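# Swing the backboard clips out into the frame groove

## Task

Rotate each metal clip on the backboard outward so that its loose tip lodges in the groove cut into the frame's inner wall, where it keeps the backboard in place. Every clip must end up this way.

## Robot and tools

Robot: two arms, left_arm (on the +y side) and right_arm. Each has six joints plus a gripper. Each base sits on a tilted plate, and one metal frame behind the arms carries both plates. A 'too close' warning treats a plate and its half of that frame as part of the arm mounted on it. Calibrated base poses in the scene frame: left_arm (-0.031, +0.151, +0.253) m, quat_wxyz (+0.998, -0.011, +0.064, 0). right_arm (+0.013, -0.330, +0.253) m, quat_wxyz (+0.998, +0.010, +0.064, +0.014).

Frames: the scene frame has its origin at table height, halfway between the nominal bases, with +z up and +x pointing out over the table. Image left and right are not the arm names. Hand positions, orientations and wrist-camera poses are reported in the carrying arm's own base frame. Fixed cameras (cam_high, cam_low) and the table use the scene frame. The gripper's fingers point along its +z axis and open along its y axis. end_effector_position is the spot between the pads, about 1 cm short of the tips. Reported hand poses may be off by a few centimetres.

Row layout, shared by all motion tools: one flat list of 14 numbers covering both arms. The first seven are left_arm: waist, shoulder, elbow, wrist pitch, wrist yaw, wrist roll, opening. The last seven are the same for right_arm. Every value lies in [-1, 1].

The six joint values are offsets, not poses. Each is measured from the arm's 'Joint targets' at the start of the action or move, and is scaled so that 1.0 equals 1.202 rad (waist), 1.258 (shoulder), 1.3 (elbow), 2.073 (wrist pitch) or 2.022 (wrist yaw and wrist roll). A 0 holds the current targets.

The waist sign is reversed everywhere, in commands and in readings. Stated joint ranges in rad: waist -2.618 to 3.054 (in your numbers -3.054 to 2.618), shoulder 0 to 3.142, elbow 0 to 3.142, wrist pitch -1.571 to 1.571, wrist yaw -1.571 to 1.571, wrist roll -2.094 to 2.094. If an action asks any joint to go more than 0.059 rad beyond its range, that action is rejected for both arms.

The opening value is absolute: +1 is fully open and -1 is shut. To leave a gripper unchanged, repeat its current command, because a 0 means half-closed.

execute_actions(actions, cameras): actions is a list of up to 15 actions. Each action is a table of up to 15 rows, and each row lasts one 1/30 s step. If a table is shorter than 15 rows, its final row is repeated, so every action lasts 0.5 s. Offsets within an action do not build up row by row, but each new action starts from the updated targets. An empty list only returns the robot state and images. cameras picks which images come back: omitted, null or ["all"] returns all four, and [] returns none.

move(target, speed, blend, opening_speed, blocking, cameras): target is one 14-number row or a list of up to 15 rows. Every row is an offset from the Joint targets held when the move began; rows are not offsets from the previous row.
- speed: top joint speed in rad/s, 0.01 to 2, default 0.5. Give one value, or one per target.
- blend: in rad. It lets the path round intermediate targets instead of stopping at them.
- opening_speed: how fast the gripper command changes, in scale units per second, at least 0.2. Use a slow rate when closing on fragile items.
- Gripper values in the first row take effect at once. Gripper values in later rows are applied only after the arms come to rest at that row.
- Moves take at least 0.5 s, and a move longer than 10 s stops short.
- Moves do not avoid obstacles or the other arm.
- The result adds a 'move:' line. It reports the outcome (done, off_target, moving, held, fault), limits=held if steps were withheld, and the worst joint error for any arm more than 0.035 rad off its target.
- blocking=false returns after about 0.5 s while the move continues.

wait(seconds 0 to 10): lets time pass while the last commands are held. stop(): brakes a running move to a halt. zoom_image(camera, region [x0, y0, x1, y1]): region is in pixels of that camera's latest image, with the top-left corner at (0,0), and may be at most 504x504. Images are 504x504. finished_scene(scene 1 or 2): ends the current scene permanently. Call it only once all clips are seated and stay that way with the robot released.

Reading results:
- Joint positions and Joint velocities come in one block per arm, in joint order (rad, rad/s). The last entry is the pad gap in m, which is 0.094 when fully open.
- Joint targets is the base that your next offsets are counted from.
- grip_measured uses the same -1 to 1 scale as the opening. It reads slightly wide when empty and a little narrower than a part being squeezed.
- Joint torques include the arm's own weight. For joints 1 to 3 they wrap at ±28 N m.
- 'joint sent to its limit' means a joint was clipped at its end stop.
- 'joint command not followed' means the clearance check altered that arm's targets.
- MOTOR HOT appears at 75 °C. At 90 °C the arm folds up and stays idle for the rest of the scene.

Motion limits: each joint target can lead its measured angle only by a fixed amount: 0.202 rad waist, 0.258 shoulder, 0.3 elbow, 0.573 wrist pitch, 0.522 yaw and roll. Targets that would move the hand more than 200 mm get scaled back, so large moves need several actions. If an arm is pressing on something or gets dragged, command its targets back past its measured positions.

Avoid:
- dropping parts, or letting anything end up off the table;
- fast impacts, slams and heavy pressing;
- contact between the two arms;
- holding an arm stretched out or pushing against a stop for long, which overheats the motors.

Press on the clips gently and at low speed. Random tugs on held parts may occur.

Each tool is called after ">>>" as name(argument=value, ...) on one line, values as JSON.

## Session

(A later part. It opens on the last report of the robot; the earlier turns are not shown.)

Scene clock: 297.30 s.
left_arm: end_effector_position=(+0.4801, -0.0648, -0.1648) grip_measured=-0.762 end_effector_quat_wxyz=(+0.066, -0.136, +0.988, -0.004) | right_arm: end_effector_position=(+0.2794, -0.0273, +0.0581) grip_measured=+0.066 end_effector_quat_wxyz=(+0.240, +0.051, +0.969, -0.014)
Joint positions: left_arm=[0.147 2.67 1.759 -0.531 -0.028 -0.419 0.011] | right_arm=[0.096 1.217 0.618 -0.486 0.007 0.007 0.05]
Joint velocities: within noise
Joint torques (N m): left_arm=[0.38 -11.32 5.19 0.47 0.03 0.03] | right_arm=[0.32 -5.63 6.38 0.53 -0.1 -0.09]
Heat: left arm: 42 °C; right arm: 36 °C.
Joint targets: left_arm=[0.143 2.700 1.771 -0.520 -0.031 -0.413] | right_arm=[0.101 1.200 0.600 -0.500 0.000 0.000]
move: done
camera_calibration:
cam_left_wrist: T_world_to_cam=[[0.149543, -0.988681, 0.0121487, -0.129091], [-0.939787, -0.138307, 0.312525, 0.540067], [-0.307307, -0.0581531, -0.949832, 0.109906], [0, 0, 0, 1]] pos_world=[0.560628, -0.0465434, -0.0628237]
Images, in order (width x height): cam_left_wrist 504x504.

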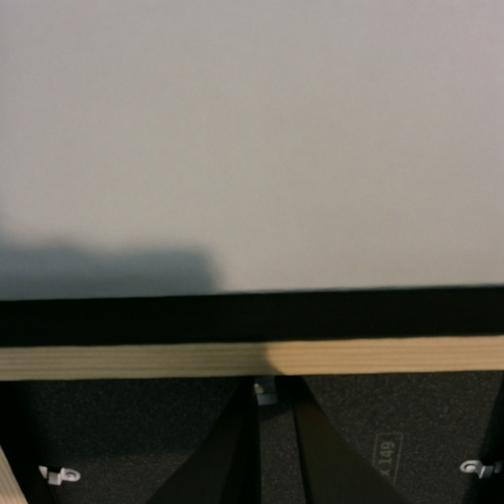

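>>> move(target=[[0.01,-0.06,-0.03,-0.02,0.005,0,-0.76,0,0,0,0,0,0,0.064],[-0.0033,-0.001,-0.0054,0.002,-0.005,0,-0.76,0,0,0,0,0,0,0.064]], speed=0.4, cameras=["cam_left_wrist"])

>>> zoom_image(camera="cam_left_wrist", region=[200, 310, 340, 420])

Scene clock: 299.67 s.
left_arm: end_effector_position=(+0.4753, -0.0640, -0.1662) grip_measured=-0.762 end_effector_quat_wxyz=(+0.060, -0.136, +0.989, -0.002) | right_arm: end_effector_position=(+0.2794, -0.0273, +0.0581) grip_measured=+0.066 end_effector_quat_wxyz=(+0.240, +0.051, +0.969, -0.014)
Joint positions: left_arm=[0.147 2.667 1.746 -0.534 -0.029 -0.419 0.011] | right_arm=[0.096 1.217 0.618 -0.486 0.007 0.007 0.05]
Joint velocities: within noise
Joint torques (N m): left_arm=[0.09 -11.21 5.41 0.52 -0.11 0.02] | right_arm=[0.31 -5.63 6.38 0.53 -0.1 -0.09]
Heat: left arm: 42 °C; right arm: 36 °C.
Joint targets: left_arm=[0.139 2.698 1.764 -0.516 -0.041 -0.413] | right_arm=[0.101 1.200 0.600 -0.500 0.000 0.000]
move: done
camera_calibration:
cam_left_wrist: T_world_to_cam=[[0.149381, -0.988749, 0.0078085, -0.128182], [-0.936021, -0.13886, 0.323394, 0.536151], [-0.318671, -0.0556176, -0.946232, 0.11328], [0, 0, 0, 1]] pos_world=[0.557095, -0.0459891, -0.0651974]
Images, in order (width x height): cam_left_wrist 504x504.

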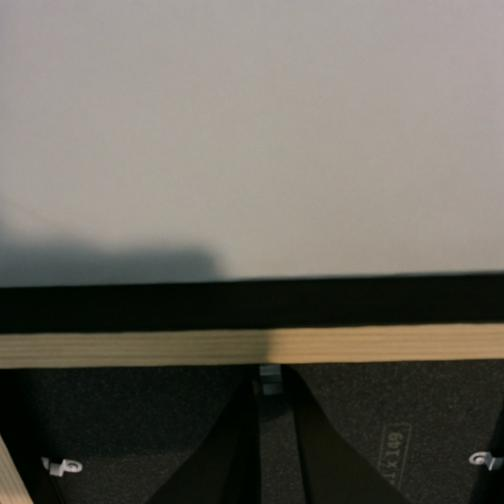

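Scaled by 3.600 from the camera's 504x504 image, which has a finer 720x720 frame.

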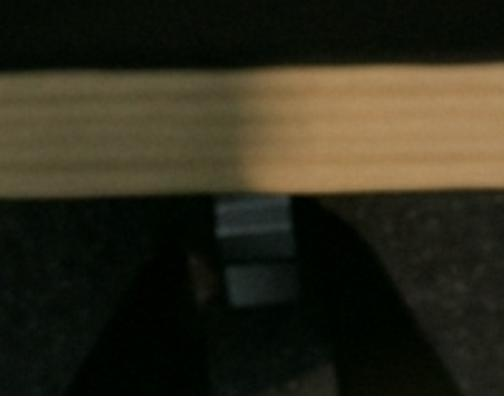

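>>> move(target=[[0.0,-0.05,-0.02,-0.03,0,0,-0.76,0,0,0,0,0,0,0.064],[0,0.0064,0.0138,-0.0046,0,0,-0.76,0,0,0,0,0,0,0.064]], speed=0.4, cameras=["cam_left_wrist"])

>>> zoom_image(camera="cam_left_wrist", region=[200, 310, 340, 420])

Scene clock: 302.37 s.
left_arm: end_effector_position=(+0.4826, -0.0648, -0.1623) grip_measured=-0.762 end_effector_quat_wxyz=(+0.068, -0.136, +0.988, -0.004) | right_arm: end_effector_position=(+0.2794, -0.0273, +0.0581) grip_measured=+0.066 end_effector_quat_wxyz=(+0.240, +0.051, +0.969, -0.014)
Joint positions: left_arm=[0.147 2.669 1.767 -0.535 -0.031 -0.419 0.011] | right_arm=[0.096 1.217 0.618 -0.486 0.007 0.007 0.05]
Joint velocities: within noise
Joint torques (N m): left_arm=[-0.02 -10.89 5.39 0.5 -0.11 0.04] | right_arm=[0.32 -5.63 6.38 0.53 -0.1 -0.09]
Heat: left arm: 42 °C; right arm: 36 °C.
Joint targets: left_arm=[0.139 2.706 1.782 -0.526 -0.041 -0.413] | right_arm=[0.101 1.200 0.600 -0.500 0.000 0.000]
move: off_target (left_arm); left_arm: the shoulder is farthest, 0.037 rad from its target
camera_calibration:
cam_left_wrist: T_world_to_cam=[[0.149404, -0.988711, 0.0113775, -0.129529], [-0.94142, -0.13872, 0.307384, 0.541646], [-0.302336, -0.0566353, -0.951517, 0.110419], [0, 0, 0, 1]] pos_world=[0.562652, -0.0466757, -0.0599536]
Images, in order (width x height): cam_left_wrist 504x504.

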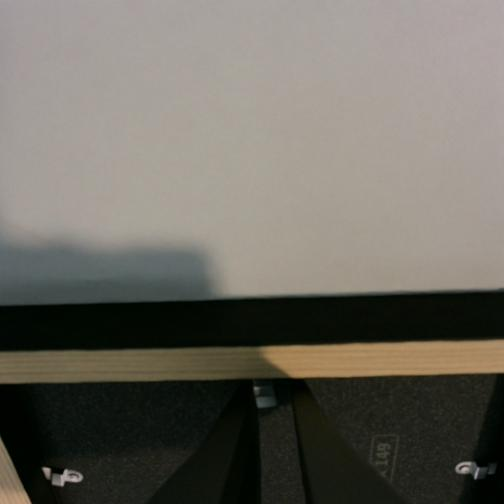

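Scaled by 3.600 from the camera's 504x504 image, which has a finer 720x720 frame.

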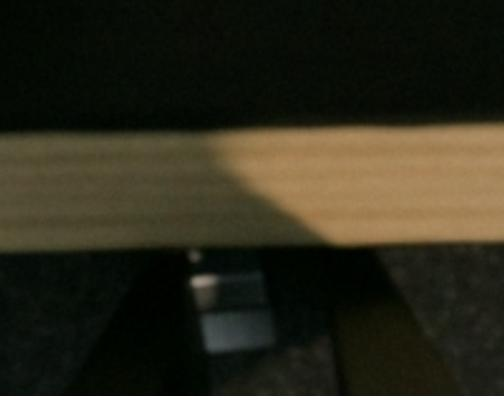

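>>> move(target=[[0.017,-0.08,-0.02,-0.03,0,0,-0.76,0,0,0,0,0,0,0.064],[-0.0004,0.0079,0.0058,-0.0065,0,0,-0.76,0,0,0,0,0,0,0.064]], speed=0.4, cameras=["cam_left_wrist"])

>>> zoom_image(camera="cam_left_wrist", region=[200, 310, 340, 420])

Scene clock: 308.23 s.
left_arm: end_effector_position=(+0.4807, -0.0640, -0.1651) grip_measured=-0.762 end_effector_quat_wxyz=(+0.062, -0.137, +0.989, -0.002) | right_arm: end_effector_position=(+0.2794, -0.0273, +0.0581) grip_measured=+0.066 end_effector_quat_wxyz=(+0.240, +0.051, +0.969, -0.014)
Joint positions: left_arm=[0.146 2.679 1.776 -0.547 -0.031 -0.419 0.011] | right_arm=[0.096 1.217 0.618 -0.486 0.007 0.007 0.05]
Joint velocities: within noise
Joint torques (N m): left_arm=[-0.08 -10.93 5.31 0.48 -0.04 0.03] | right_arm=[0.32 -5.64 6.38 0.53 -0.1 -0.09]
Heat: left arm: 41 °C; right arm: 36 °C.
Joint targets: left_arm=[0.139 2.716 1.790 -0.539 -0.041 -0.413] | right_arm=[0.101 1.200 0.600 -0.500 0.000 0.000]
move: off_target (left_arm); left_arm: the shoulder is farthest, 0.037 rad from its target
camera_calibration:
cam_left_wrist: T_world_to_cam=[[0.150367, -0.988606, 0.00697337, -0.129616], [-0.937436, -0.140336, 0.31862, 0.540673], [-0.314011, -0.054447, -0.947857, 0.113582], [0, 0, 0, 1]] pos_world=[0.562002, -0.0460788, -0.0637061]
Images, in order (width x height): cam_left_wrist 504x504.

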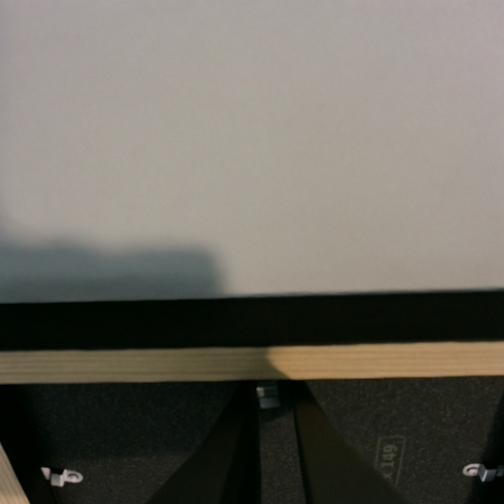

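Scaled by 3.600 from the camera's 504x504 image, which has a finer 720x720 frame.

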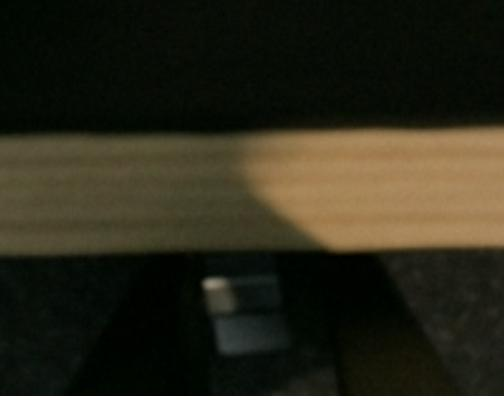

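>>> move(target=[[0.017,-0.08,-0.03,-0.03,0,0,-0.76,0,0,0,0,0,0,0.064],[-0.0016,-0.0028,-0.0108,0.0048,0,0,-0.76,0,0,0,0,0,0,0.064]], speed=0.4, cameras=["cam_left_wrist"])

>>> zoom_image(camera="cam_left_wrist", region=[200, 310, 340, 420])

Scene clock: 310.43 s.
left_arm: end_effector_position=(+0.4771, -0.0624, -0.1661) grip_measured=-0.762 end_effector_quat_wxyz=(+0.059, -0.138, +0.989, -0.001) | right_arm: end_effector_position=(+0.2794, -0.0273, +0.0581) grip_measured=+0.066 end_effector_quat_wxyz=(+0.240, +0.051, +0.969, -0.014)
Joint positions: left_arm=[0.144 2.674 1.761 -0.544 -0.032 -0.419 0.011] | right_arm=[0.096 1.217 0.618 -0.486 0.007 0.007 0.05]
Joint velocities: within noise
Joint torques (N m): left_arm=[-0.02 -10.63 5.29 0.51 -0.02 0.06] | right_arm=[0.32 -5.63 6.38 0.53 -0.11 -0.09]
Heat: left arm: 41 °C; right arm: 36 °C.
Joint targets: left_arm=[0.137 2.713 1.775 -0.529 -0.041 -0.413] | right_arm=[0.101 1.200 0.600 -0.500 0.000 0.000]
move: off_target (left_arm); left_arm: the shoulder is farthest, 0.039 rad from its target
camera_calibration:
cam_left_wrist: T_world_to_cam=[[0.152334, -0.988318, 0.00471421, -0.128865], [-0.935115, -0.142586, 0.324392, 0.537565], [-0.31993, -0.0538241, -0.945911, 0.114801], [0, 0, 0, 1]] pos_world=[0.559044, -0.0445318, -0.0651829]
Images, in order (width x height): cam_left_wrist 504x504.

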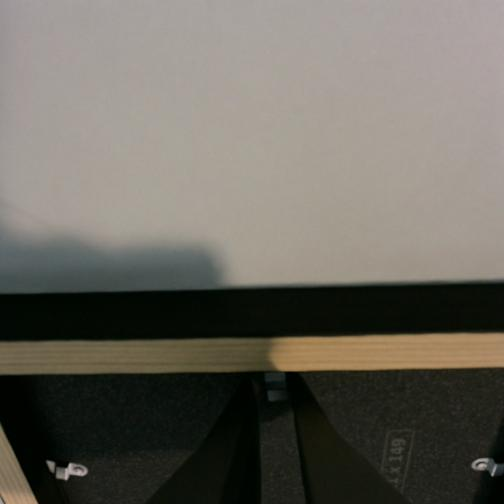

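Scaled by 3.600 from the camera's 504x504 image, which has a finer 720x720 frame.

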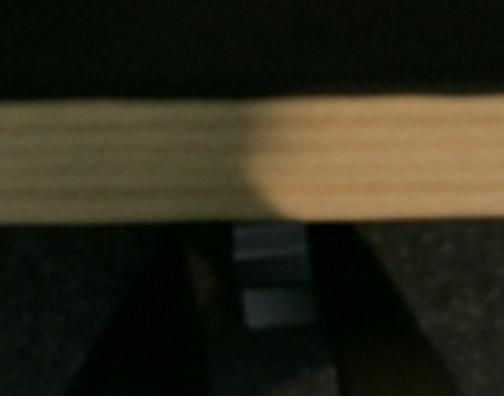

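>>> move(target=[0,0.004,0,0.001,0,0,-0.76,0,0,0,0,0,0,0.064], speed=0.4, cameras=[])

>>> move(target=[0,0.0,0,0.0,0,0,-0.90,0,0,0,0,0,0,0.064], opening_speed=0.2, cameras=["cam_left_wrist"])

>>> zoom_image(camera="cam_left_wrist", region=[200, 310, 340, 420])

Scene clock: 312.30 s.
left_arm: end_effector_position=(+0.4772, -0.0624, -0.1661) grip_measured=-0.762 end_effector_quat_wxyz=(+0.059, -0.138, +0.989, +0.000) | right_arm: end_effector_position=(+0.2794, -0.0273, +0.0581) grip_measured=+0.066 end_effector_quat_wxyz=(+0.240, +0.051, +0.969, -0.014)
Joint positions: left_arm=[0.144 2.674 1.761 -0.544 -0.032 -0.419 0.011] | right_arm=[0.096 1.217 0.618 -0.486 0.007 0.007 0.05]
Joint velocities: within noise
Joint torques (N m): left_arm=[-0.03 -10.33 5.33 0.57 -0.08 0.09] | right_arm=[0.34 -5.63 6.38 0.53 -0.1 -0.09]
Heat: left arm: 41 °C; right arm: 36 °C.
Joint targets: left_arm=[0.137 2.718 1.775 -0.527 -0.041 -0.413] | right_arm=[0.101 1.200 0.600 -0.500 0.000 0.000]
move: off_target (left_arm); left_arm: the shoulder is farthest, 0.044 rad from its target
No camera images: "cameras" was empty.

Scene clock: 313.20 s.
left_arm: end_effector_position=(+0.4782, -0.0629, -0.1660) grip_measured=-0.896 end_effector_quat_wxyz=(+0.061, -0.137, +0.989, -0.002) | right_arm: end_effector_position=(+0.2794, -0.0273, +0.0581) grip_measured=+0.066 end_effector_quat_wxyz=(+0.240, +0.051, +0.969, -0.014)
Joint positions: left_arm=[0.144 2.674 1.761 -0.539 -0.03 -0.418 0.005] | right_arm=[0.096 1.217 0.618 -0.486 0.007 0.007 0.05]
Joint velocities: within noise
Joint torques (N m): left_arm=[-0.05 -10.26 5.35 0.53 -0.07 0.08] | right_arm=[0.32 -5.63 6.37 0.53 -0.1 -0.1]
Heat: left arm: 41 °C; right arm: 36 °C.
Joint targets: left_arm=[0.137 2.718 1.775 -0.527 -0.040 -0.413] | right_arm=[0.101 1.200 0.600 -0.500 0.000 0.000]
move: off_target (left_arm); left_arm: the shoulder is farthest, 0.044 rad from its target
camera_calibration:
cam_left_wrist: T_world_to_cam=[[0.151757, -0.98839, 0.00745549, -0.128731], [-0.936583, -0.141384, 0.32066, 0.538632], [-0.315883, -0.0556453, -0.947165, 0.112982], [0, 0, 0, 1]] pos_world=[0.559699, -0.0447952, -0.0647458]
Images, in order (width x height): cam_left_wrist 504x504.

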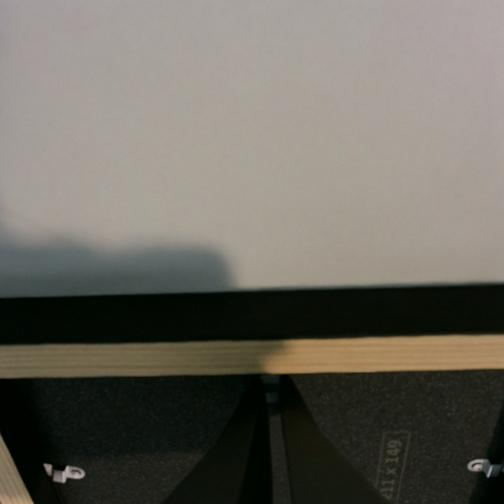

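Scaled by 3.600 from the camera's 504x504 image, which has a finer 720x720 frame.

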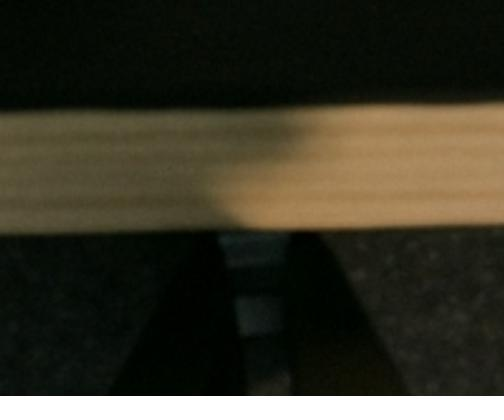

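>>> move(target=[[0.0,0.0,0.0,0.0,0,0,-0.92,0,0,0,0,0,0,0.064],[0.0129,0.0046,0.0142,-0.0096,0,-0.2324,-0.92,0,0,0,0,0,0,0.064]], speed=0.25, cameras=["cam_left_wrist"])

>>> zoom_image(camera="cam_left_wrist", region=[200, 310, 340, 420])

Scene clock: 319.00 s.
left_arm: end_effector_position=(+0.4804, -0.0667, -0.1654) grip_measured=-0.915 end_effector_quat_wxyz=(+0.059, -0.355, +0.933, -0.019) | right_arm: end_effector_position=(+0.2794, -0.0273, +0.0581) grip_measured=+0.066 end_effector_quat_wxyz=(+0.240, +0.051, +0.969, -0.014)
Joint positions: left_arm=[0.149 2.68 1.778 -0.548 -0.024 -0.875 0.004] | right_arm=[0.096 1.217 0.618 -0.486 0.007 0.007 0.05]
Joint velocities: within noise
Joint torques (N m): left_arm=[1.01 -10.14 5.52 0.4 -0.12 -0.1] | right_arm=[0.32 -5.61 6.38 0.53 -0.1 -0.1]
Heat: left arm: 40 °C; right arm: 36 °C.
Joint targets: left_arm=[0.152 2.723 1.794 -0.547 -0.041 -0.883] | right_arm=[0.101 1.200 0.600 -0.500 0.000 0.000]
move: off_target (left_arm); left_arm: the shoulder is farthest, 0.044 rad from its target
camera_calibration:
cam_left_wrist: T_world_to_cam=[[0.563677, -0.823359, 0.0659449, -0.310037], [-0.789328, -0.513412, 0.336705, 0.447077], [-0.243372, -0.241845, -0.939298, 0.0681075], [0, 0, 0, 1]] pos_world=[0.544227, -0.00926571, -0.0661148]
Images, in order (width x height): cam_left_wrist 504x504.

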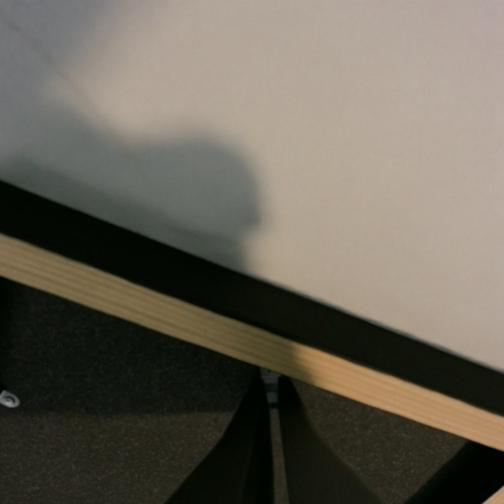

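Scaled by 3.600 from the camera's 504x504 image, which has a finer 720x720 frame.

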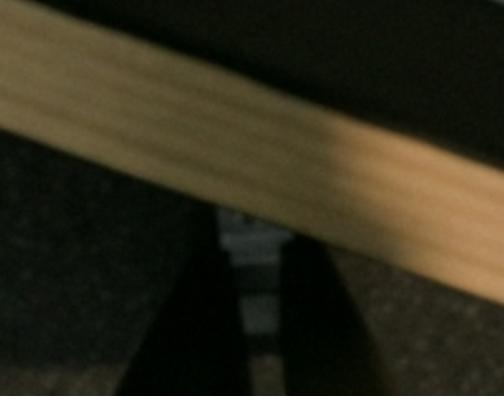

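>>> move(target=[0.0079,0.0069,0.0196,-0.0092,0,-0.2359,-0.92,0,0,0,0,0,0,0.064], speed=0.25, cameras=["cam_left_wrist"])

>>> zoom_image(camera="cam_left_wrist", region=[200, 310, 340, 420])

Scene clock: 322.33 s.
left_arm: end_effector_position=(+0.4840, -0.0696, -0.1648) grip_measured=-0.915 end_effector_quat_wxyz=(+0.053, -0.563, +0.824, -0.033) | right_arm: end_effector_position=(+0.2794, -0.0273, +0.0581) grip_measured=+0.066 end_effector_quat_wxyz=(+0.240, +0.051, +0.969, -0.014)
Joint positions: left_arm=[0.154 2.69 1.803 -0.561 -0.024 -1.352 0.004] | right_arm=[0.096 1.217 0.618 -0.486 0.007 0.007 0.05]
Joint velocities: within noise
Joint torques (N m): left_arm=[1.29 -10.47 5.72 0.34 -0.12 -0.1] | right_arm=[0.32 -5.63 6.38 0.53 -0.11 -0.09]
Heat: left arm: 40 °C; right arm: 36 °C.
Joint targets: left_arm=[0.162 2.732 1.819 -0.566 -0.041 -1.360] | right_arm=[0.101 1.200 0.600 -0.500 0.000 0.000]
move: off_target (left_arm); left_arm: the shoulder is farthest, 0.042 rad from its target
camera_calibration:
cam_left_wrist: T_world_to_cam=[[0.873261, -0.475012, 0.108526, -0.433114], [-0.478679, -0.794749, 0.37315, 0.284216], [-0.091, -0.377806, -0.921402, -0.0114581], [0, 0, 0, 1]] pos_world=[0.513228, 0.015817, -0.0696088]
Images, in order (width x height): cam_left_wrist 504x504.

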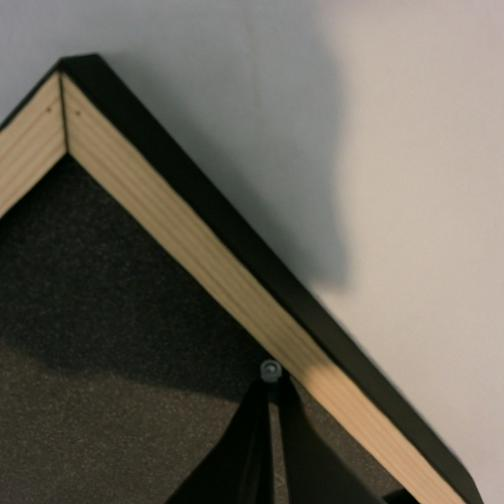

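Scaled by 3.600 from the camera's 504x504 image, which has a finer 720x720 frame.

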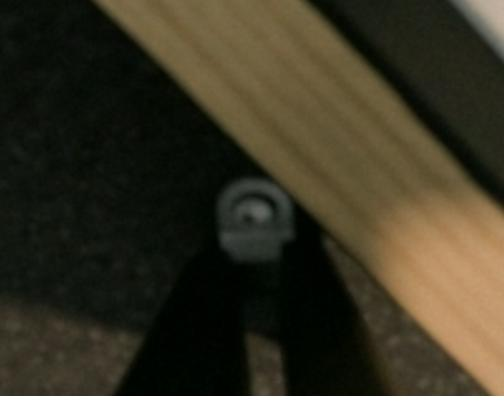

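>>> move(target=[[0,0,0,0,0,0,-0.78,0,0,0,0,0,0,0.064],[0,-0.16,-0.055,-0.05,0,0,-0.78,0,0,0,0,0,0,0.064],[0.002,-0.09,0.06,-0.05,0.004,-0.292,0.01,0,0,0,0,0,0,0.064],[-0.015,0.0183,0.0846,-0.0318,0.004,-0.292,0.01,0,0,0,0,0,0,0.064]], speed=[0.4,0.4,0.6,0.4], cameras=["cam_left_wrist"])

>>> zoom_image(camera="cam_left_wrist", region=[150, 290, 390, 450])

Scene clock: 330.23 s.
left_arm: end_effector_position=(+0.4981, -0.0696, -0.1600) grip_measured=+0.008 end_effector_quat_wxyz=(-0.042, +0.781, -0.622, +0.045) | right_arm: end_effector_position=(+0.2794, -0.0273, +0.0581) grip_measured=+0.066 end_effector_quat_wxyz=(+0.240, +0.051, +0.969, -0.014)
Joint positions: left_arm=[0.15 2.73 1.913 -0.633 -0.027 -1.945 0.047] | right_arm=[0.096 1.217 0.618 -0.486 0.007 0.007 0.05]
Joint velocities: within noise
Joint torques (N m): left_arm=[-0.02 -12.27 6.02 0.38 -0.05 -0.1] | right_arm=[0.32 -5.63 6.37 0.53 -0.1 -0.09]
Heat: left arm: 40 °C; right arm: 36 °C.
Joint targets: left_arm=[0.144 2.755 1.929 -0.632 -0.033 -1.950] | right_arm=[0.101 1.200 0.600 -0.500 0.000 0.000]
move: done; target 3's new numbers were sent with left_arm's shoulder 0.038 rad from that target
camera_calibration:
cam_left_wrist: T_world_to_cam=[[0.987075, 0.101007, 0.124423, -0.459999], [0.0373966, -0.900117, 0.43404, 0.034571], [0.155836, -0.423777, -0.89226, -0.127277], [0, 0, 0, 1]] pos_world=[0.472594, 0.0236438, -0.071335]
Images, in order (width x height): cam_left_wrist 504x504.

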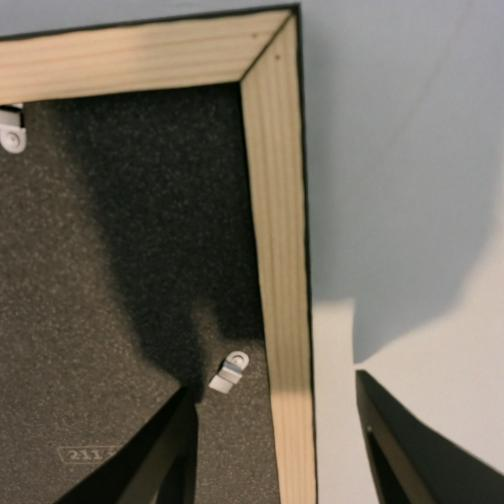

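Scaled by 2.100 from the camera's 504x504 image, which has a finer 720x720 frame.

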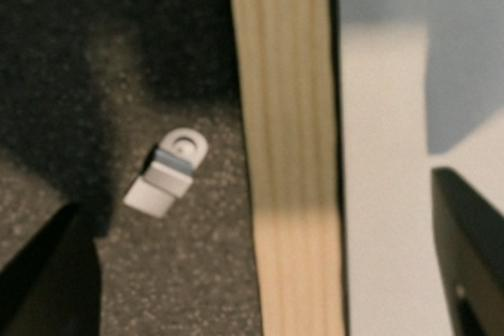

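>>> move(target=[[0.015,-0.08,-0.04,-0.03,0,0,0.01,0,0,0,0,0,0,0.064],[-0.0012,0.0065,-0.0069,0.0101,0,0.0,0.01,0,0,0,0,0,0,0.064]], speed=0.4, cameras=["cam_left_wrist"])

>>> zoom_image(camera="cam_left_wrist", region=[150, 290, 390, 450])

Scene clock: 333.27 s.
left_arm: end_effector_position=(+0.5014, -0.0701, -0.1590) grip_measured=+0.008 end_effector_quat_wxyz=(-0.046, +0.780, -0.622, +0.053) | right_arm: end_effector_position=(+0.2794, -0.0273, +0.0581) grip_measured=+0.066 end_effector_quat_wxyz=(+0.240, +0.051, +0.969, -0.014)
Joint positions: left_arm=[0.15 2.726 1.905 -0.613 -0.027 -1.945 0.047] | right_arm=[0.096 1.217 0.618 -0.486 0.007 0.007 0.05]
Joint velocities: within noise
Joint torques (N m): left_arm=[-0.08 -11.32 5.9 0.42 -0.01 -0.09] | right_arm=[0.34 -5.63 6.37 0.53 -0.1 -0.1]
Heat: left arm: 40 °C; right arm: 36 °C.
Joint targets: left_arm=[0.142 2.763 1.920 -0.611 -0.033 -1.950] | right_arm=[0.101 1.200 0.600 -0.500 0.000 0.000]
move: off_target (left_arm); left_arm: the shoulder is farthest, 0.038 rad from its target
camera_calibration:
cam_left_wrist: T_world_to_cam=[[0.984823, 0.101348, 0.140897, -0.459546], [0.0300052, -0.898997, 0.436926, 0.0378064], [0.170947, -0.426067, -0.888394, -0.134225], [0, 0, 0, 1]] pos_world=[0.474382, 0.0233728, -0.0710148]
Images, in order (width x height): cam_left_wrist 504x504.

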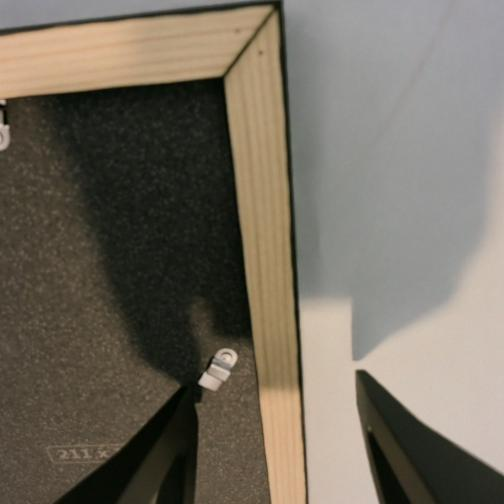

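Scaled by 2.100 from the camera's 504x504 image, which has a finer 720x720 frame.

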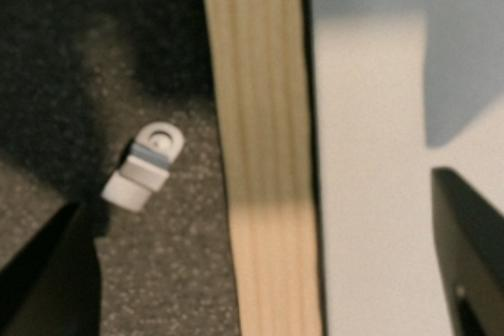

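>>> move(target=[[0.015,-0.08,-0.04,-0.03,0.004,0,0.01,0,0,0,0,0,0,0.064],[-0.0017,0.0064,-0.0008,-0.0034,-0.007,0.0,0.01,0,0,0,0,0,0,0.064]], speed=0.4, cameras=["cam_left_wrist"])

>>> zoom_image(camera="cam_left_wrist", region=[150, 290, 390, 450])

Scene clock: 335.50 s.
left_arm: end_effector_position=(+0.4972, -0.0667, -0.1633) grip_measured=+0.008 end_effector_quat_wxyz=(-0.044, +0.782, -0.621, +0.044) | right_arm: end_effector_position=(+0.2794, -0.0273, +0.0581) grip_measured=+0.066 end_effector_quat_wxyz=(+0.240, +0.051, +0.969, -0.014)
Joint positions: left_arm=[0.147 2.733 1.904 -0.621 -0.033 -1.945 0.047] | right_arm=[0.096 1.217 0.618 -0.486 0.007 0.007 0.05]
Joint velocities: within noise
Joint torques (N m): left_arm=[0.12 -11.29 5.79 0.42 -0.13 -0.08] | right_arm=[0.32 -5.63 6.38 0.53 -0.11 -0.09]
Heat: left arm: 40 °C; right arm: 36 °C.
Joint targets: left_arm=[0.140 2.772 1.919 -0.618 -0.047 -1.950] | right_arm=[0.101 1.200 0.600 -0.500 0.000 0.000]
move: off_target (left_arm); left_arm: the shoulder is farthest, 0.038 rad from its target
camera_calibration:
cam_left_wrist: T_world_to_cam=[[0.986499, 0.104376, 0.126197, -0.458211], [0.040584, -0.902357, 0.429075, 0.0360939], [0.15866, -0.41816, -0.89441, -0.130203], [0, 0, 0, 1]] pos_world=[0.471218, 0.0259501, -0.0741167]
Images, in order (width x height): cam_left_wrist 504x504.

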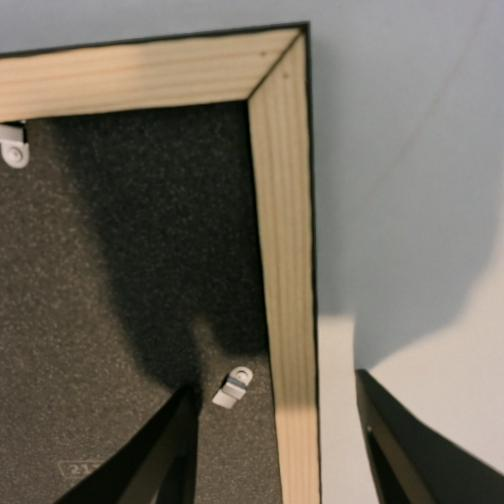

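Scaled by 2.100 from the camera's 504x504 image, which has a finer 720x720 frame.

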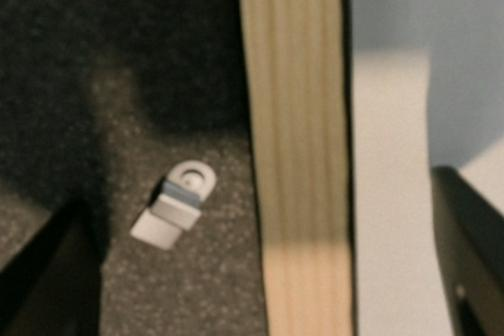

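>>> move(target=[[0.015,-0.08,-0.04,-0.03,0.004,0,0.01,0,0,0,0,0,0,0.064],[0.001,0.004,0.0073,-0.0027,0,0.0,0.01,0,0,0,0,0,0,0.064]], speed=0.4, cameras=["cam_left_wrist"])

>>> zoom_image(camera="cam_left_wrist", region=[150, 290, 390, 450])

Scene clock: 337.83 s.
left_arm: end_effector_position=(+0.4991, -0.0669, -0.1629) grip_measured=+0.008 end_effector_quat_wxyz=(-0.045, +0.782, -0.620, +0.045) | right_arm: end_effector_position=(+0.2794, -0.0273, +0.0581) grip_measured=+0.066 end_effector_quat_wxyz=(+0.240, +0.051, +0.969, -0.014)
Joint positions: left_arm=[0.147 2.737 1.914 -0.625 -0.033 -1.945 0.047] | right_arm=[0.096 1.217 0.618 -0.486 0.007 0.007 0.05]
Joint velocities: within noise
Joint torques (N m): left_arm=[0.13 -11.21 5.76 0.42 -0.14 -0.09] | right_arm=[0.31 -5.63 6.38 0.53 -0.1 -0.09]
Heat: left arm: 41 °C; right arm: 36 °C.
Joint targets: left_arm=[0.142 2.776 1.929 -0.624 -0.047 -1.950] | right_arm=[0.101 1.200 0.600 -0.500 0.000 0.000]
move: off_target (left_arm); left_arm: the shoulder is farthest, 0.040 rad from its target
camera_calibration:
cam_left_wrist: T_world_to_cam=[[0.986247, 0.104409, 0.128123, -0.459579], [0.0397924, -0.902396, 0.429067, 0.0360594], [0.160416, -0.418068, -0.89414, -0.131036], [0, 0, 0, 1]] pos_world=[0.472844, 0.0257421, -0.0737541]
Images, in order (width x height): cam_left_wrist 504x504.

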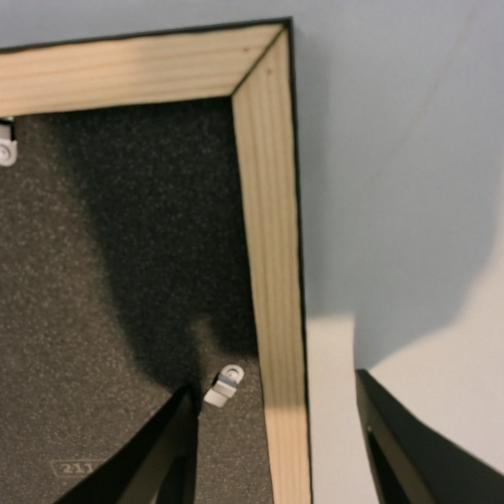

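Scaled by 2.100 from the camera's 504x504 image, which has a finer 720x720 frame.

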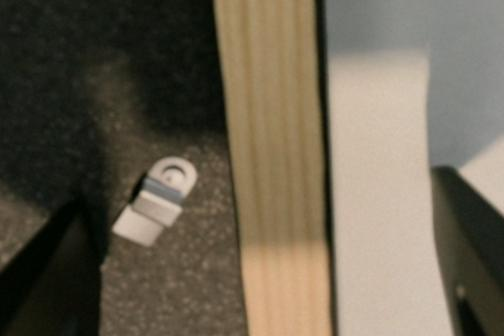

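>>> move(target=[0,0.0045,0,0.002,0,0.0,0.01,0,0,0,0,0,0,0.064], speed=0.4, cameras=[])

>>> move(target=[0,0.004,0,0.001,0,0.0,0.01,0,0,0,0,0,0,0.064], speed=0.4, cameras=[])

Scene clock: 339.77 s.
left_arm: end_effector_position=(+0.4996, -0.0670, -0.1633) grip_measured=+0.008 end_effector_quat_wxyz=(-0.046, +0.782, -0.620, +0.046) | right_arm: end_effector_position=(+0.2794, -0.0273, +0.0581) grip_measured=+0.066 end_effector_quat_wxyz=(+0.240, +0.051, +0.969, -0.014)
Joint positions: left_arm=[0.147 2.738 1.914 -0.622 -0.033 -1.945 0.047] | right_arm=[0.096 1.217 0.618 -0.486 0.007 0.007 0.05]
Joint velocities: within noise
Joint torques (N m): left_arm=[0.27 -10.81 5.7 0.44 -0.12 -0.09] | right_arm=[0.32 -5.61 6.38 0.53 -0.1 -0.09]
Heat: left arm: 41 °C; right arm: 36 °C.
Joint targets: left_arm=[0.142 2.782 1.929 -0.620 -0.047 -1.950] | right_arm=[0.101 1.200 0.600 -0.500 0.000 0.000]
move: off_target (left_arm); left_arm: the shoulder is farthest, 0.043 rad from its target
No camera images: "cameras" was empty.

Scene clock: 340.47 s.
left_arm: end_effector_position=(+0.4996, -0.0670, -0.1633) grip_measured=+0.008 end_effector_quat_wxyz=(-0.046, +0.782, -0.620, +0.046) | right_arm: end_effector_position=(+0.2794, -0.0273, +0.0581) grip_measured=+0.066 end_effector_quat_wxyz=(+0.240, +0.051, +0.969, -0.014)
Joint positions: left_arm=[0.147 2.738 1.914 -0.622 -0.033 -1.945 0.047] | right_arm=[0.096 1.217 0.618 -0.486 0.007 0.007 0.05]
Joint velocities: within noise
Joint torques (N m): left_arm=[0.25 -10.51 5.65 0.44 -0.13 -0.07] | right_arm=[0.32 -5.64 6.38 0.53 -0.1 -0.09]
Heat: left arm: 41 °C; right arm: 36 °C.
Joint targets: left_arm=[0.142 2.787 1.929 -0.618 -0.047 -1.950] | right_arm=[0.101 1.200 0.600 -0.500 0.000 0.000]
move: off_target (left_arm); left_arm: the shoulder is farthest, 0.049 rad from its target
No camera images: "cameras" was empty.

Contact. Close in steps.

>>> move(target=[0,0,0,0,0,0,-0.45,0,0,0,0,0,0,0.064], opening_speed=0.3, cameras=["cam_left_wrist"])

>>> move(target=[0,0,0,0,0,0,-0.58,0,0,0,0,0,0,0.064], opening_speed=0.3, cameras=["cam_left_wrist"])

>>> zoom_image(camera="cam_left_wrist", region=[150, 290, 390, 450])

Scene clock: 342.77 s.
left_arm: end_effector_position=(+0.4965, -0.0682, -0.1638) grip_measured=-0.447 end_effector_quat_wxyz=(-0.039, +0.783, -0.620, +0.043) | right_arm: end_effector_position=(+0.2794, -0.0273, +0.0581) grip_measured=+0.066 end_effector_quat_wxyz=(+0.240, +0.051, +0.969, -0.014)
Joint positions: left_arm=[0.147 2.739 1.916 -0.635 -0.024 -1.947 0.026] | right_arm=[0.096 1.217 0.618 -0.486 0.007 0.007 0.05]
Joint velocities: within noise
Joint torques (N m): left_arm=[0.28 -10.47 5.59 0.51 -0.22 -0.04] | right_arm=[0.32 -5.61 6.37 0.53 -0.1 -0.09]
Heat: left arm: 41 °C; right arm: 36 °C.
Joint targets: left_arm=[0.142 2.787 1.929 -0.617 -0.047 -1.950] | right_arm=[0.101 1.200 0.600 -0.500 0.000 0.000]
move: off_target (left_arm); left_arm: the shoulder is farthest, 0.048 rad from its target
camera_calibration:
cam_left_wrist: T_world_to_cam=[[0.987439, 0.106927, 0.116325, -0.459208], [0.0460182, -0.898929, 0.435672, 0.03361], [0.151152, -0.424846, -0.892557, -0.127555], [0, 0, 0, 1]] pos_world=[0.471173, 0.0251236, -0.0750755]
Images, in order (width x height): cam_left_wrist 504x504.

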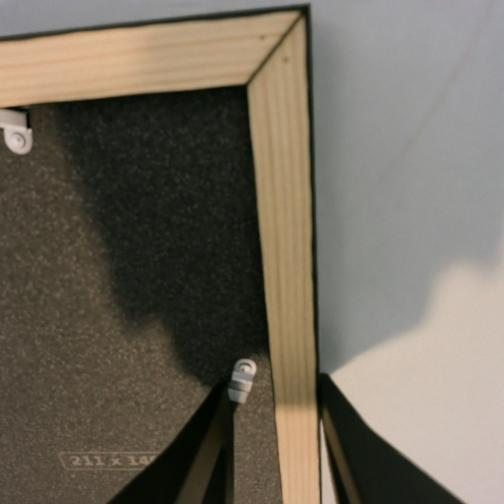

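Scene clock: 343.40 s.
left_arm: end_effector_position=(+0.4996, -0.0688, -0.1630) grip_measured=-0.577 end_effector_quat_wxyz=(-0.041, +0.782, -0.620, +0.048) | right_arm: end_effector_position=(+0.2794, -0.0273, +0.0581) grip_measured=+0.066 end_effector_quat_wxyz=(+0.240, +0.051, +0.969, -0.014)
Joint positions: left_arm=[0.147 2.739 1.918 -0.625 -0.023 -1.948 0.02] | right_arm=[0.096 1.217 0.618 -0.486 0.007 0.007 0.05]
Joint velocities: within noise
Joint torques (N m): left_arm=[0.21 -10.61 5.42 0.49 -0.24 -0.05] | right_arm=[0.34 -5.63 6.38 0.53 -0.1 -0.1]
Heat: left arm: 41 °C; right arm: 36 °C.
Joint targets: left_arm=[0.142 2.787 1.929 -0.617 -0.047 -1.950] | right_arm=[0.101 1.200 0.600 -0.500 0.000 0.000]
move: off_target (left_arm); left_arm: the shoulder is farthest, 0.048 rad from its target
camera_calibration:
cam_left_wrist: T_world_to_cam=[[0.986043, 0.107512, 0.127123, -0.459731], [0.0413775, -0.897836, 0.438382, 0.035459], [0.161267, -0.427004, -0.889753, -0.132354], [0, 0, 0, 1]] pos_world=[0.473191, 0.0247476, -0.0748644]
Images, in order (width x height): cam_left_wrist 504x504.

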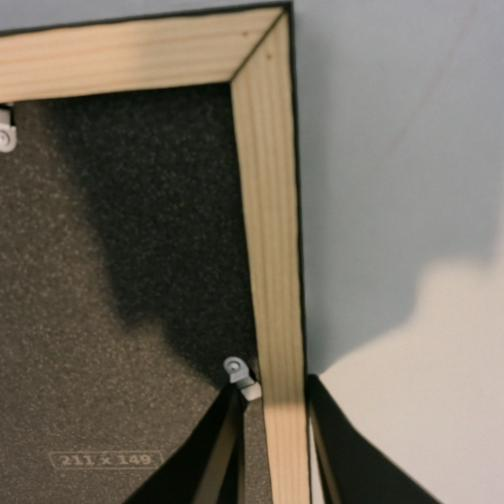

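Scaled by 2.100 from the camera's 504x504 image, which has a finer 720x720 frame.

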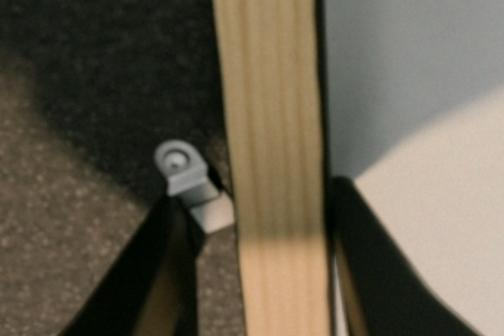

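>>> move(target=[0,0,0,0,0,0,-0.69,0,0,0,0,0,0,0.064], opening_speed=0.3, cameras=["cam_left_wrist"])

>>> zoom_image(camera="cam_left_wrist", region=[150, 290, 390, 450])

Scene clock: 344.53 s.
left_arm: end_effector_position=(+0.5016, -0.0684, -0.1628) grip_measured=-0.687 end_effector_quat_wxyz=(-0.045, +0.782, -0.619, +0.050) | right_arm: end_effector_position=(+0.2794, -0.0273, +0.0581) grip_measured=+0.066 end_effector_quat_wxyz=(+0.240, +0.051, +0.969, -0.014)
Joint positions: left_arm=[0.147 2.739 1.918 -0.617 -0.027 -1.948 0.015] | right_arm=[0.096 1.217 0.618 -0.486 0.007 0.007 0.05]
Joint velocities: within noise
Joint torques (N m): left_arm=[0.21 -10.43 5.53 0.47 -0.16 0] | right_arm=[0.32 -5.63 6.38 0.53 -0.11 -0.09]
Heat: left arm: 41 °C; right arm: 36 °C.
Joint targets: left_arm=[0.142 2.787 1.929 -0.618 -0.047 -1.950] | right_arm=[0.101 1.200 0.600 -0.500 0.000 0.000]
move: off_target (left_arm); left_arm: the shoulder is farthest, 0.048 rad from its target
camera_calibration:
cam_left_wrist: T_world_to_cam=[[0.984876, 0.107655, 0.135755, -0.459829], [0.0381064, -0.89894, 0.436411, 0.0368447], [0.169018, -0.424637, -0.889447, -0.135957], [0, 0, 0, 1]] pos_world=[0.474449, 0.0248914, -0.0745819]
Images, in order (width x height): cam_left_wrist 504x504.

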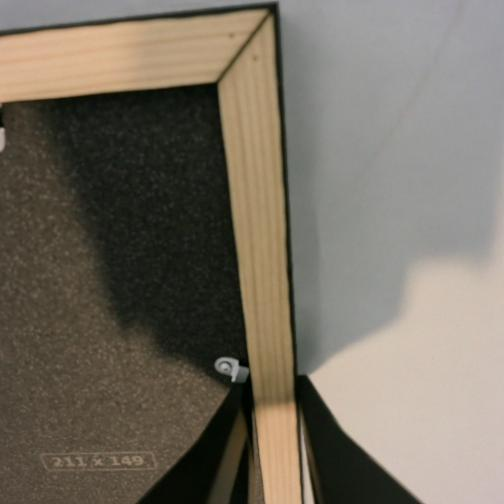

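Scaled by 2.100 from the camera's 504x504 image, which has a finer 720x720 frame.

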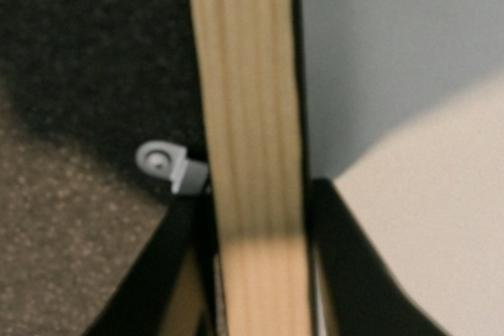

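>>> move(target=[0,0,0,0,0,0,-0.74,0,0,0,0,0,0,0.064], opening_speed=0.3, cameras=["cam_left_wrist"])

>>> zoom_image(camera="cam_left_wrist", region=[150, 290, 390, 450])

Scene clock: 346.47 s.
left_arm: end_effector_position=(+0.5025, -0.0682, -0.1625) grip_measured=-0.735 end_effector_quat_wxyz=(-0.046, +0.782, -0.619, +0.051) | right_arm: end_effector_position=(+0.2794, -0.0273, +0.0581) grip_measured=+0.066 end_effector_quat_wxyz=(+0.240, +0.051, +0.969, -0.014)
Joint positions: left_arm=[0.147 2.739 1.918 -0.615 -0.029 -1.948 0.012] | right_arm=[0.096 1.217 0.618 -0.486 0.007 0.007 0.05]
Joint velocities: within noise
Joint torques (N m): left_arm=[0.17 -10.37 5.3 0.39 -0.15 -0.03] | right_arm=[0.32 -5.63 6.37 0.53 -0.1 -0.1]
Heat: left arm: 41 °C; right arm: 36 °C.
Joint targets: left_arm=[0.142 2.787 1.929 -0.617 -0.047 -1.950] | right_arm=[0.101 1.200 0.600 -0.500 0.000 0.000]
move: off_target (left_arm); left_arm: the shoulder is farthest, 0.048 rad from its target
camera_calibration:
cam_left_wrist: T_world_to_cam=[[0.984409, 0.107711, 0.139059, -0.459979], [0.0368762, -0.89939, 0.435589, 0.0372765], [0.171986, -0.42367, -0.88934, -0.137215], [0, 0, 0, 1]] pos_world=[0.475032, 0.0249368, -0.0743039]
Images, in order (width x height): cam_left_wrist 504x504.

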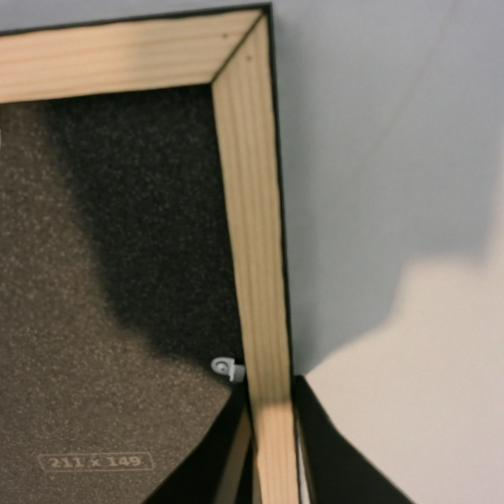

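Scaled by 2.100 from the camera's 504x504 image, which has a finer 720x720 frame.

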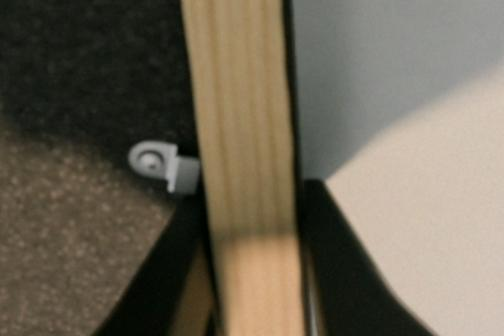

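>>> move(target=[0,0,0,0,0,0,-0.78,0,0,0,0,0,0,0.064], opening_speed=0.3, cameras=[])

>>> zoom_image(camera="cam_left_wrist", region=[150, 290, 390, 450])

Scene clock: 347.93 s.
left_arm: end_effector_position=(+0.5026, -0.0679, -0.1625) grip_measured=-0.777 end_effector_quat_wxyz=(-0.047, +0.780, -0.622, +0.051) | right_arm: end_effector_position=(+0.2794, -0.0273, +0.0581) grip_measured=+0.066 end_effector_quat_wxyz=(+0.240, +0.051, +0.969, -0.014)
Joint positions: left_arm=[0.147 2.739 1.918 -0.615 -0.031 -1.94 0.01] | right_arm=[0.096 1.217 0.618 -0.486 0.007 0.007 0.05]
Joint velocities: within noise
Joint torques (N m): left_arm=[0.21 -10.43 5.33 0.42 -0.15 -0.14] | right_arm=[0.32 -5.61 6.38 0.53 -0.11 -0.09]
Heat: left arm: 41 °C; right arm: 36 °C.
Joint targets: left_arm=[0.142 2.787 1.929 -0.618 -0.047 -1.950] | right_arm=[0.101 1.200 0.600 -0.500 0.000 0.000]
move: off_target (left_arm); left_arm: the shoulder is farthest, 0.048 rad from its target
No camera images: "cameras" was empty.

Scaled by 2.100 from the camera's 504x504 image, which has a finer 720x720 frame.

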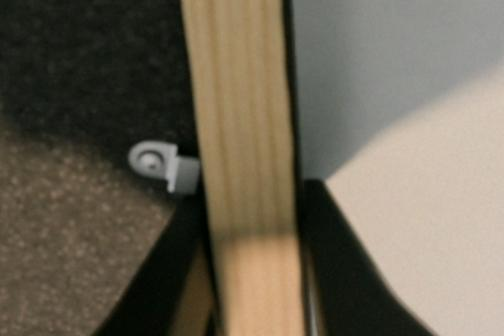

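>>> move(target=[[0,0,0,0,0,0,-0.60,0,0,0,0,0,0,0.064],[0,-0.064,0,0,0,0,-0.60,0,0,0,0,0,0,0.064],[0,-0.16,-0.055,-0.05,0,0,-0.60,0,0,0,0,0,0,0.064],[0.0657,-0.504,-0.4385,0.0034,0,0.77,-0.60,0,0,0,0,0,0,0.064]], speed=[0.4,0.4,0.5,0.8], cameras=["cam_left_wrist"])

>>> zoom_image(camera="cam_left_wrist", region=[0, 0, 504, 504])

Scene clock: 353.10 s.
left_arm: end_effector_position=(+0.4091, -0.0806, -0.0504) grip_measured=-0.602 end_effector_quat_wxyz=(+0.068, -0.095, +0.993, -0.002) | right_arm: end_effector_position=(+0.2794, -0.0273, +0.0581) grip_measured=+0.066 end_effector_quat_wxyz=(+0.240, +0.051, +0.969, -0.014)
Joint positions: left_arm=[0.213 2.19 1.371 -0.62 -0.037 -0.4 0.019] | right_arm=[0.096 1.217 0.618 -0.486 0.007 0.007 0.05]
Joint velocities: within noise
Joint torques (N m): left_arm=[1.28 -14.83 3.66 0.54 -0.1 0.05] | right_arm=[0.32 -5.61 6.38 0.53 -0.11 -0.1]
Heat: left arm: 41 °C; right arm: 36 °C.
Joint targets: left_arm=[0.220 2.153 1.359 -0.610 -0.047 -0.393] | right_arm=[0.101 1.200 0.600 -0.500 0.000 0.000]
move: off_target (left_arm); left_arm: the shoulder is farthest, 0.037 rad from its target
camera_calibration:
cam_left_wrist: T_world_to_cam=[[0.0662189, -0.997802, 0.00259407, -0.102626], [-0.949651, -0.0622251, 0.307067, 0.445312], [-0.306231, -0.0227971, -0.951684, 0.198108], [0, 0, 0, 1]] pos_world=[0.490353, -0.0701744, 0.0520616]
Images, in order (width x height): cam_left_wrist 504x504.

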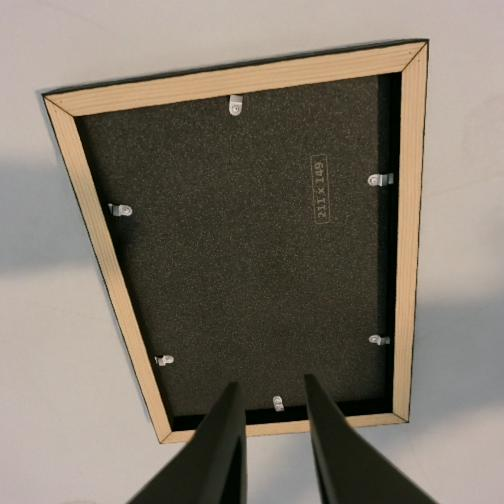

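Scaled by 1.000.

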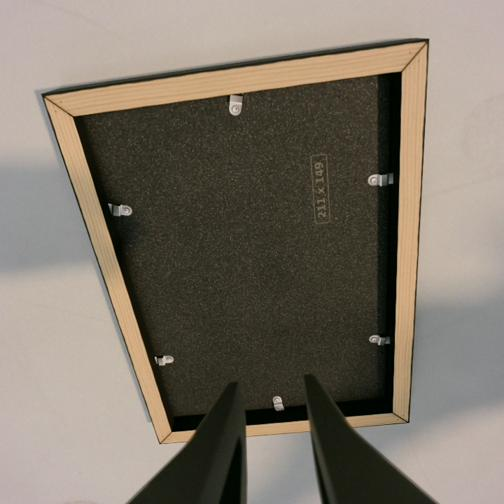

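>>> zoom_image(camera="cam_left_wrist", region=[350, 320, 410, 360])

>>> zoom_image(camera="cam_left_wrist", region=[350, 160, 410, 200])

>>> zoom_image(camera="cam_left_wrist", region=[205, 80, 265, 120])

>>> zoom_image(camera="cam_left_wrist", region=[90, 190, 150, 230])

>>> zoom_image(camera="cam_left_wrist", region=[130, 340, 190, 380])

>>> zoom_image(camera="cam_left_wrist", region=[250, 380, 310, 420])

Scaled by 8.400 from the camera's 504x504 image, which has a finer 720x720 frame.

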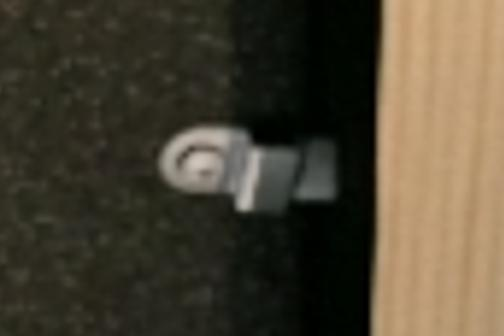

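Scaled by 8.400 from the camera's 504x504 image, which has a finer 720x720 frame.

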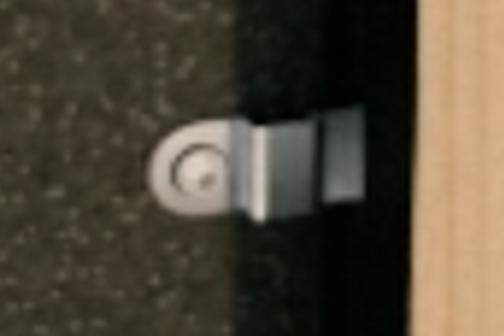

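Scaled by 8.400 from the camera's 504x504 image, which has a finer 720x720 frame.

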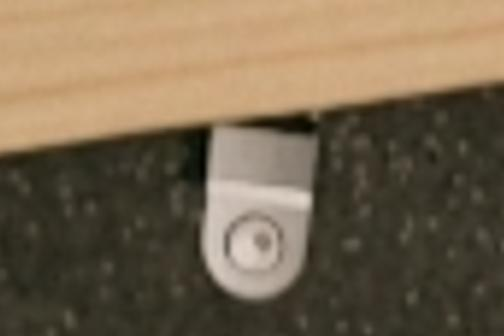

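Scaled by 8.400 from the camera's 504x504 image, which has a finer 720x720 frame.

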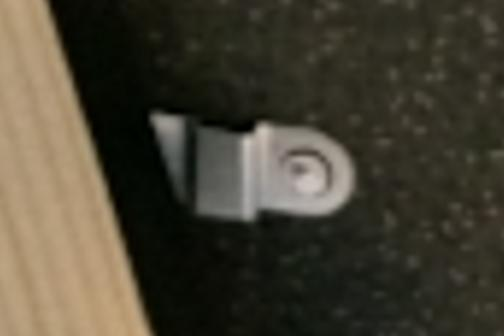

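Scaled by 8.400 from the camera's 504x504 image, which has a finer 720x720 frame.

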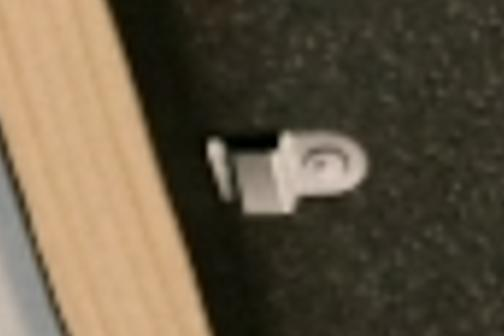

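Scaled by 8.400 from the camera's 504x504 image, which has a finer 720x720 frame.

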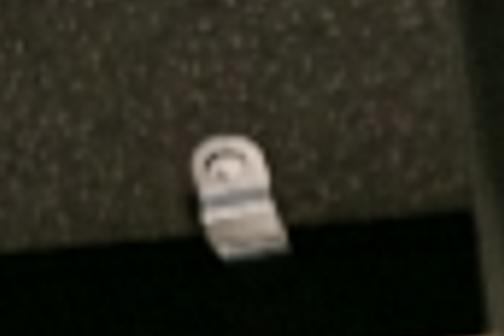

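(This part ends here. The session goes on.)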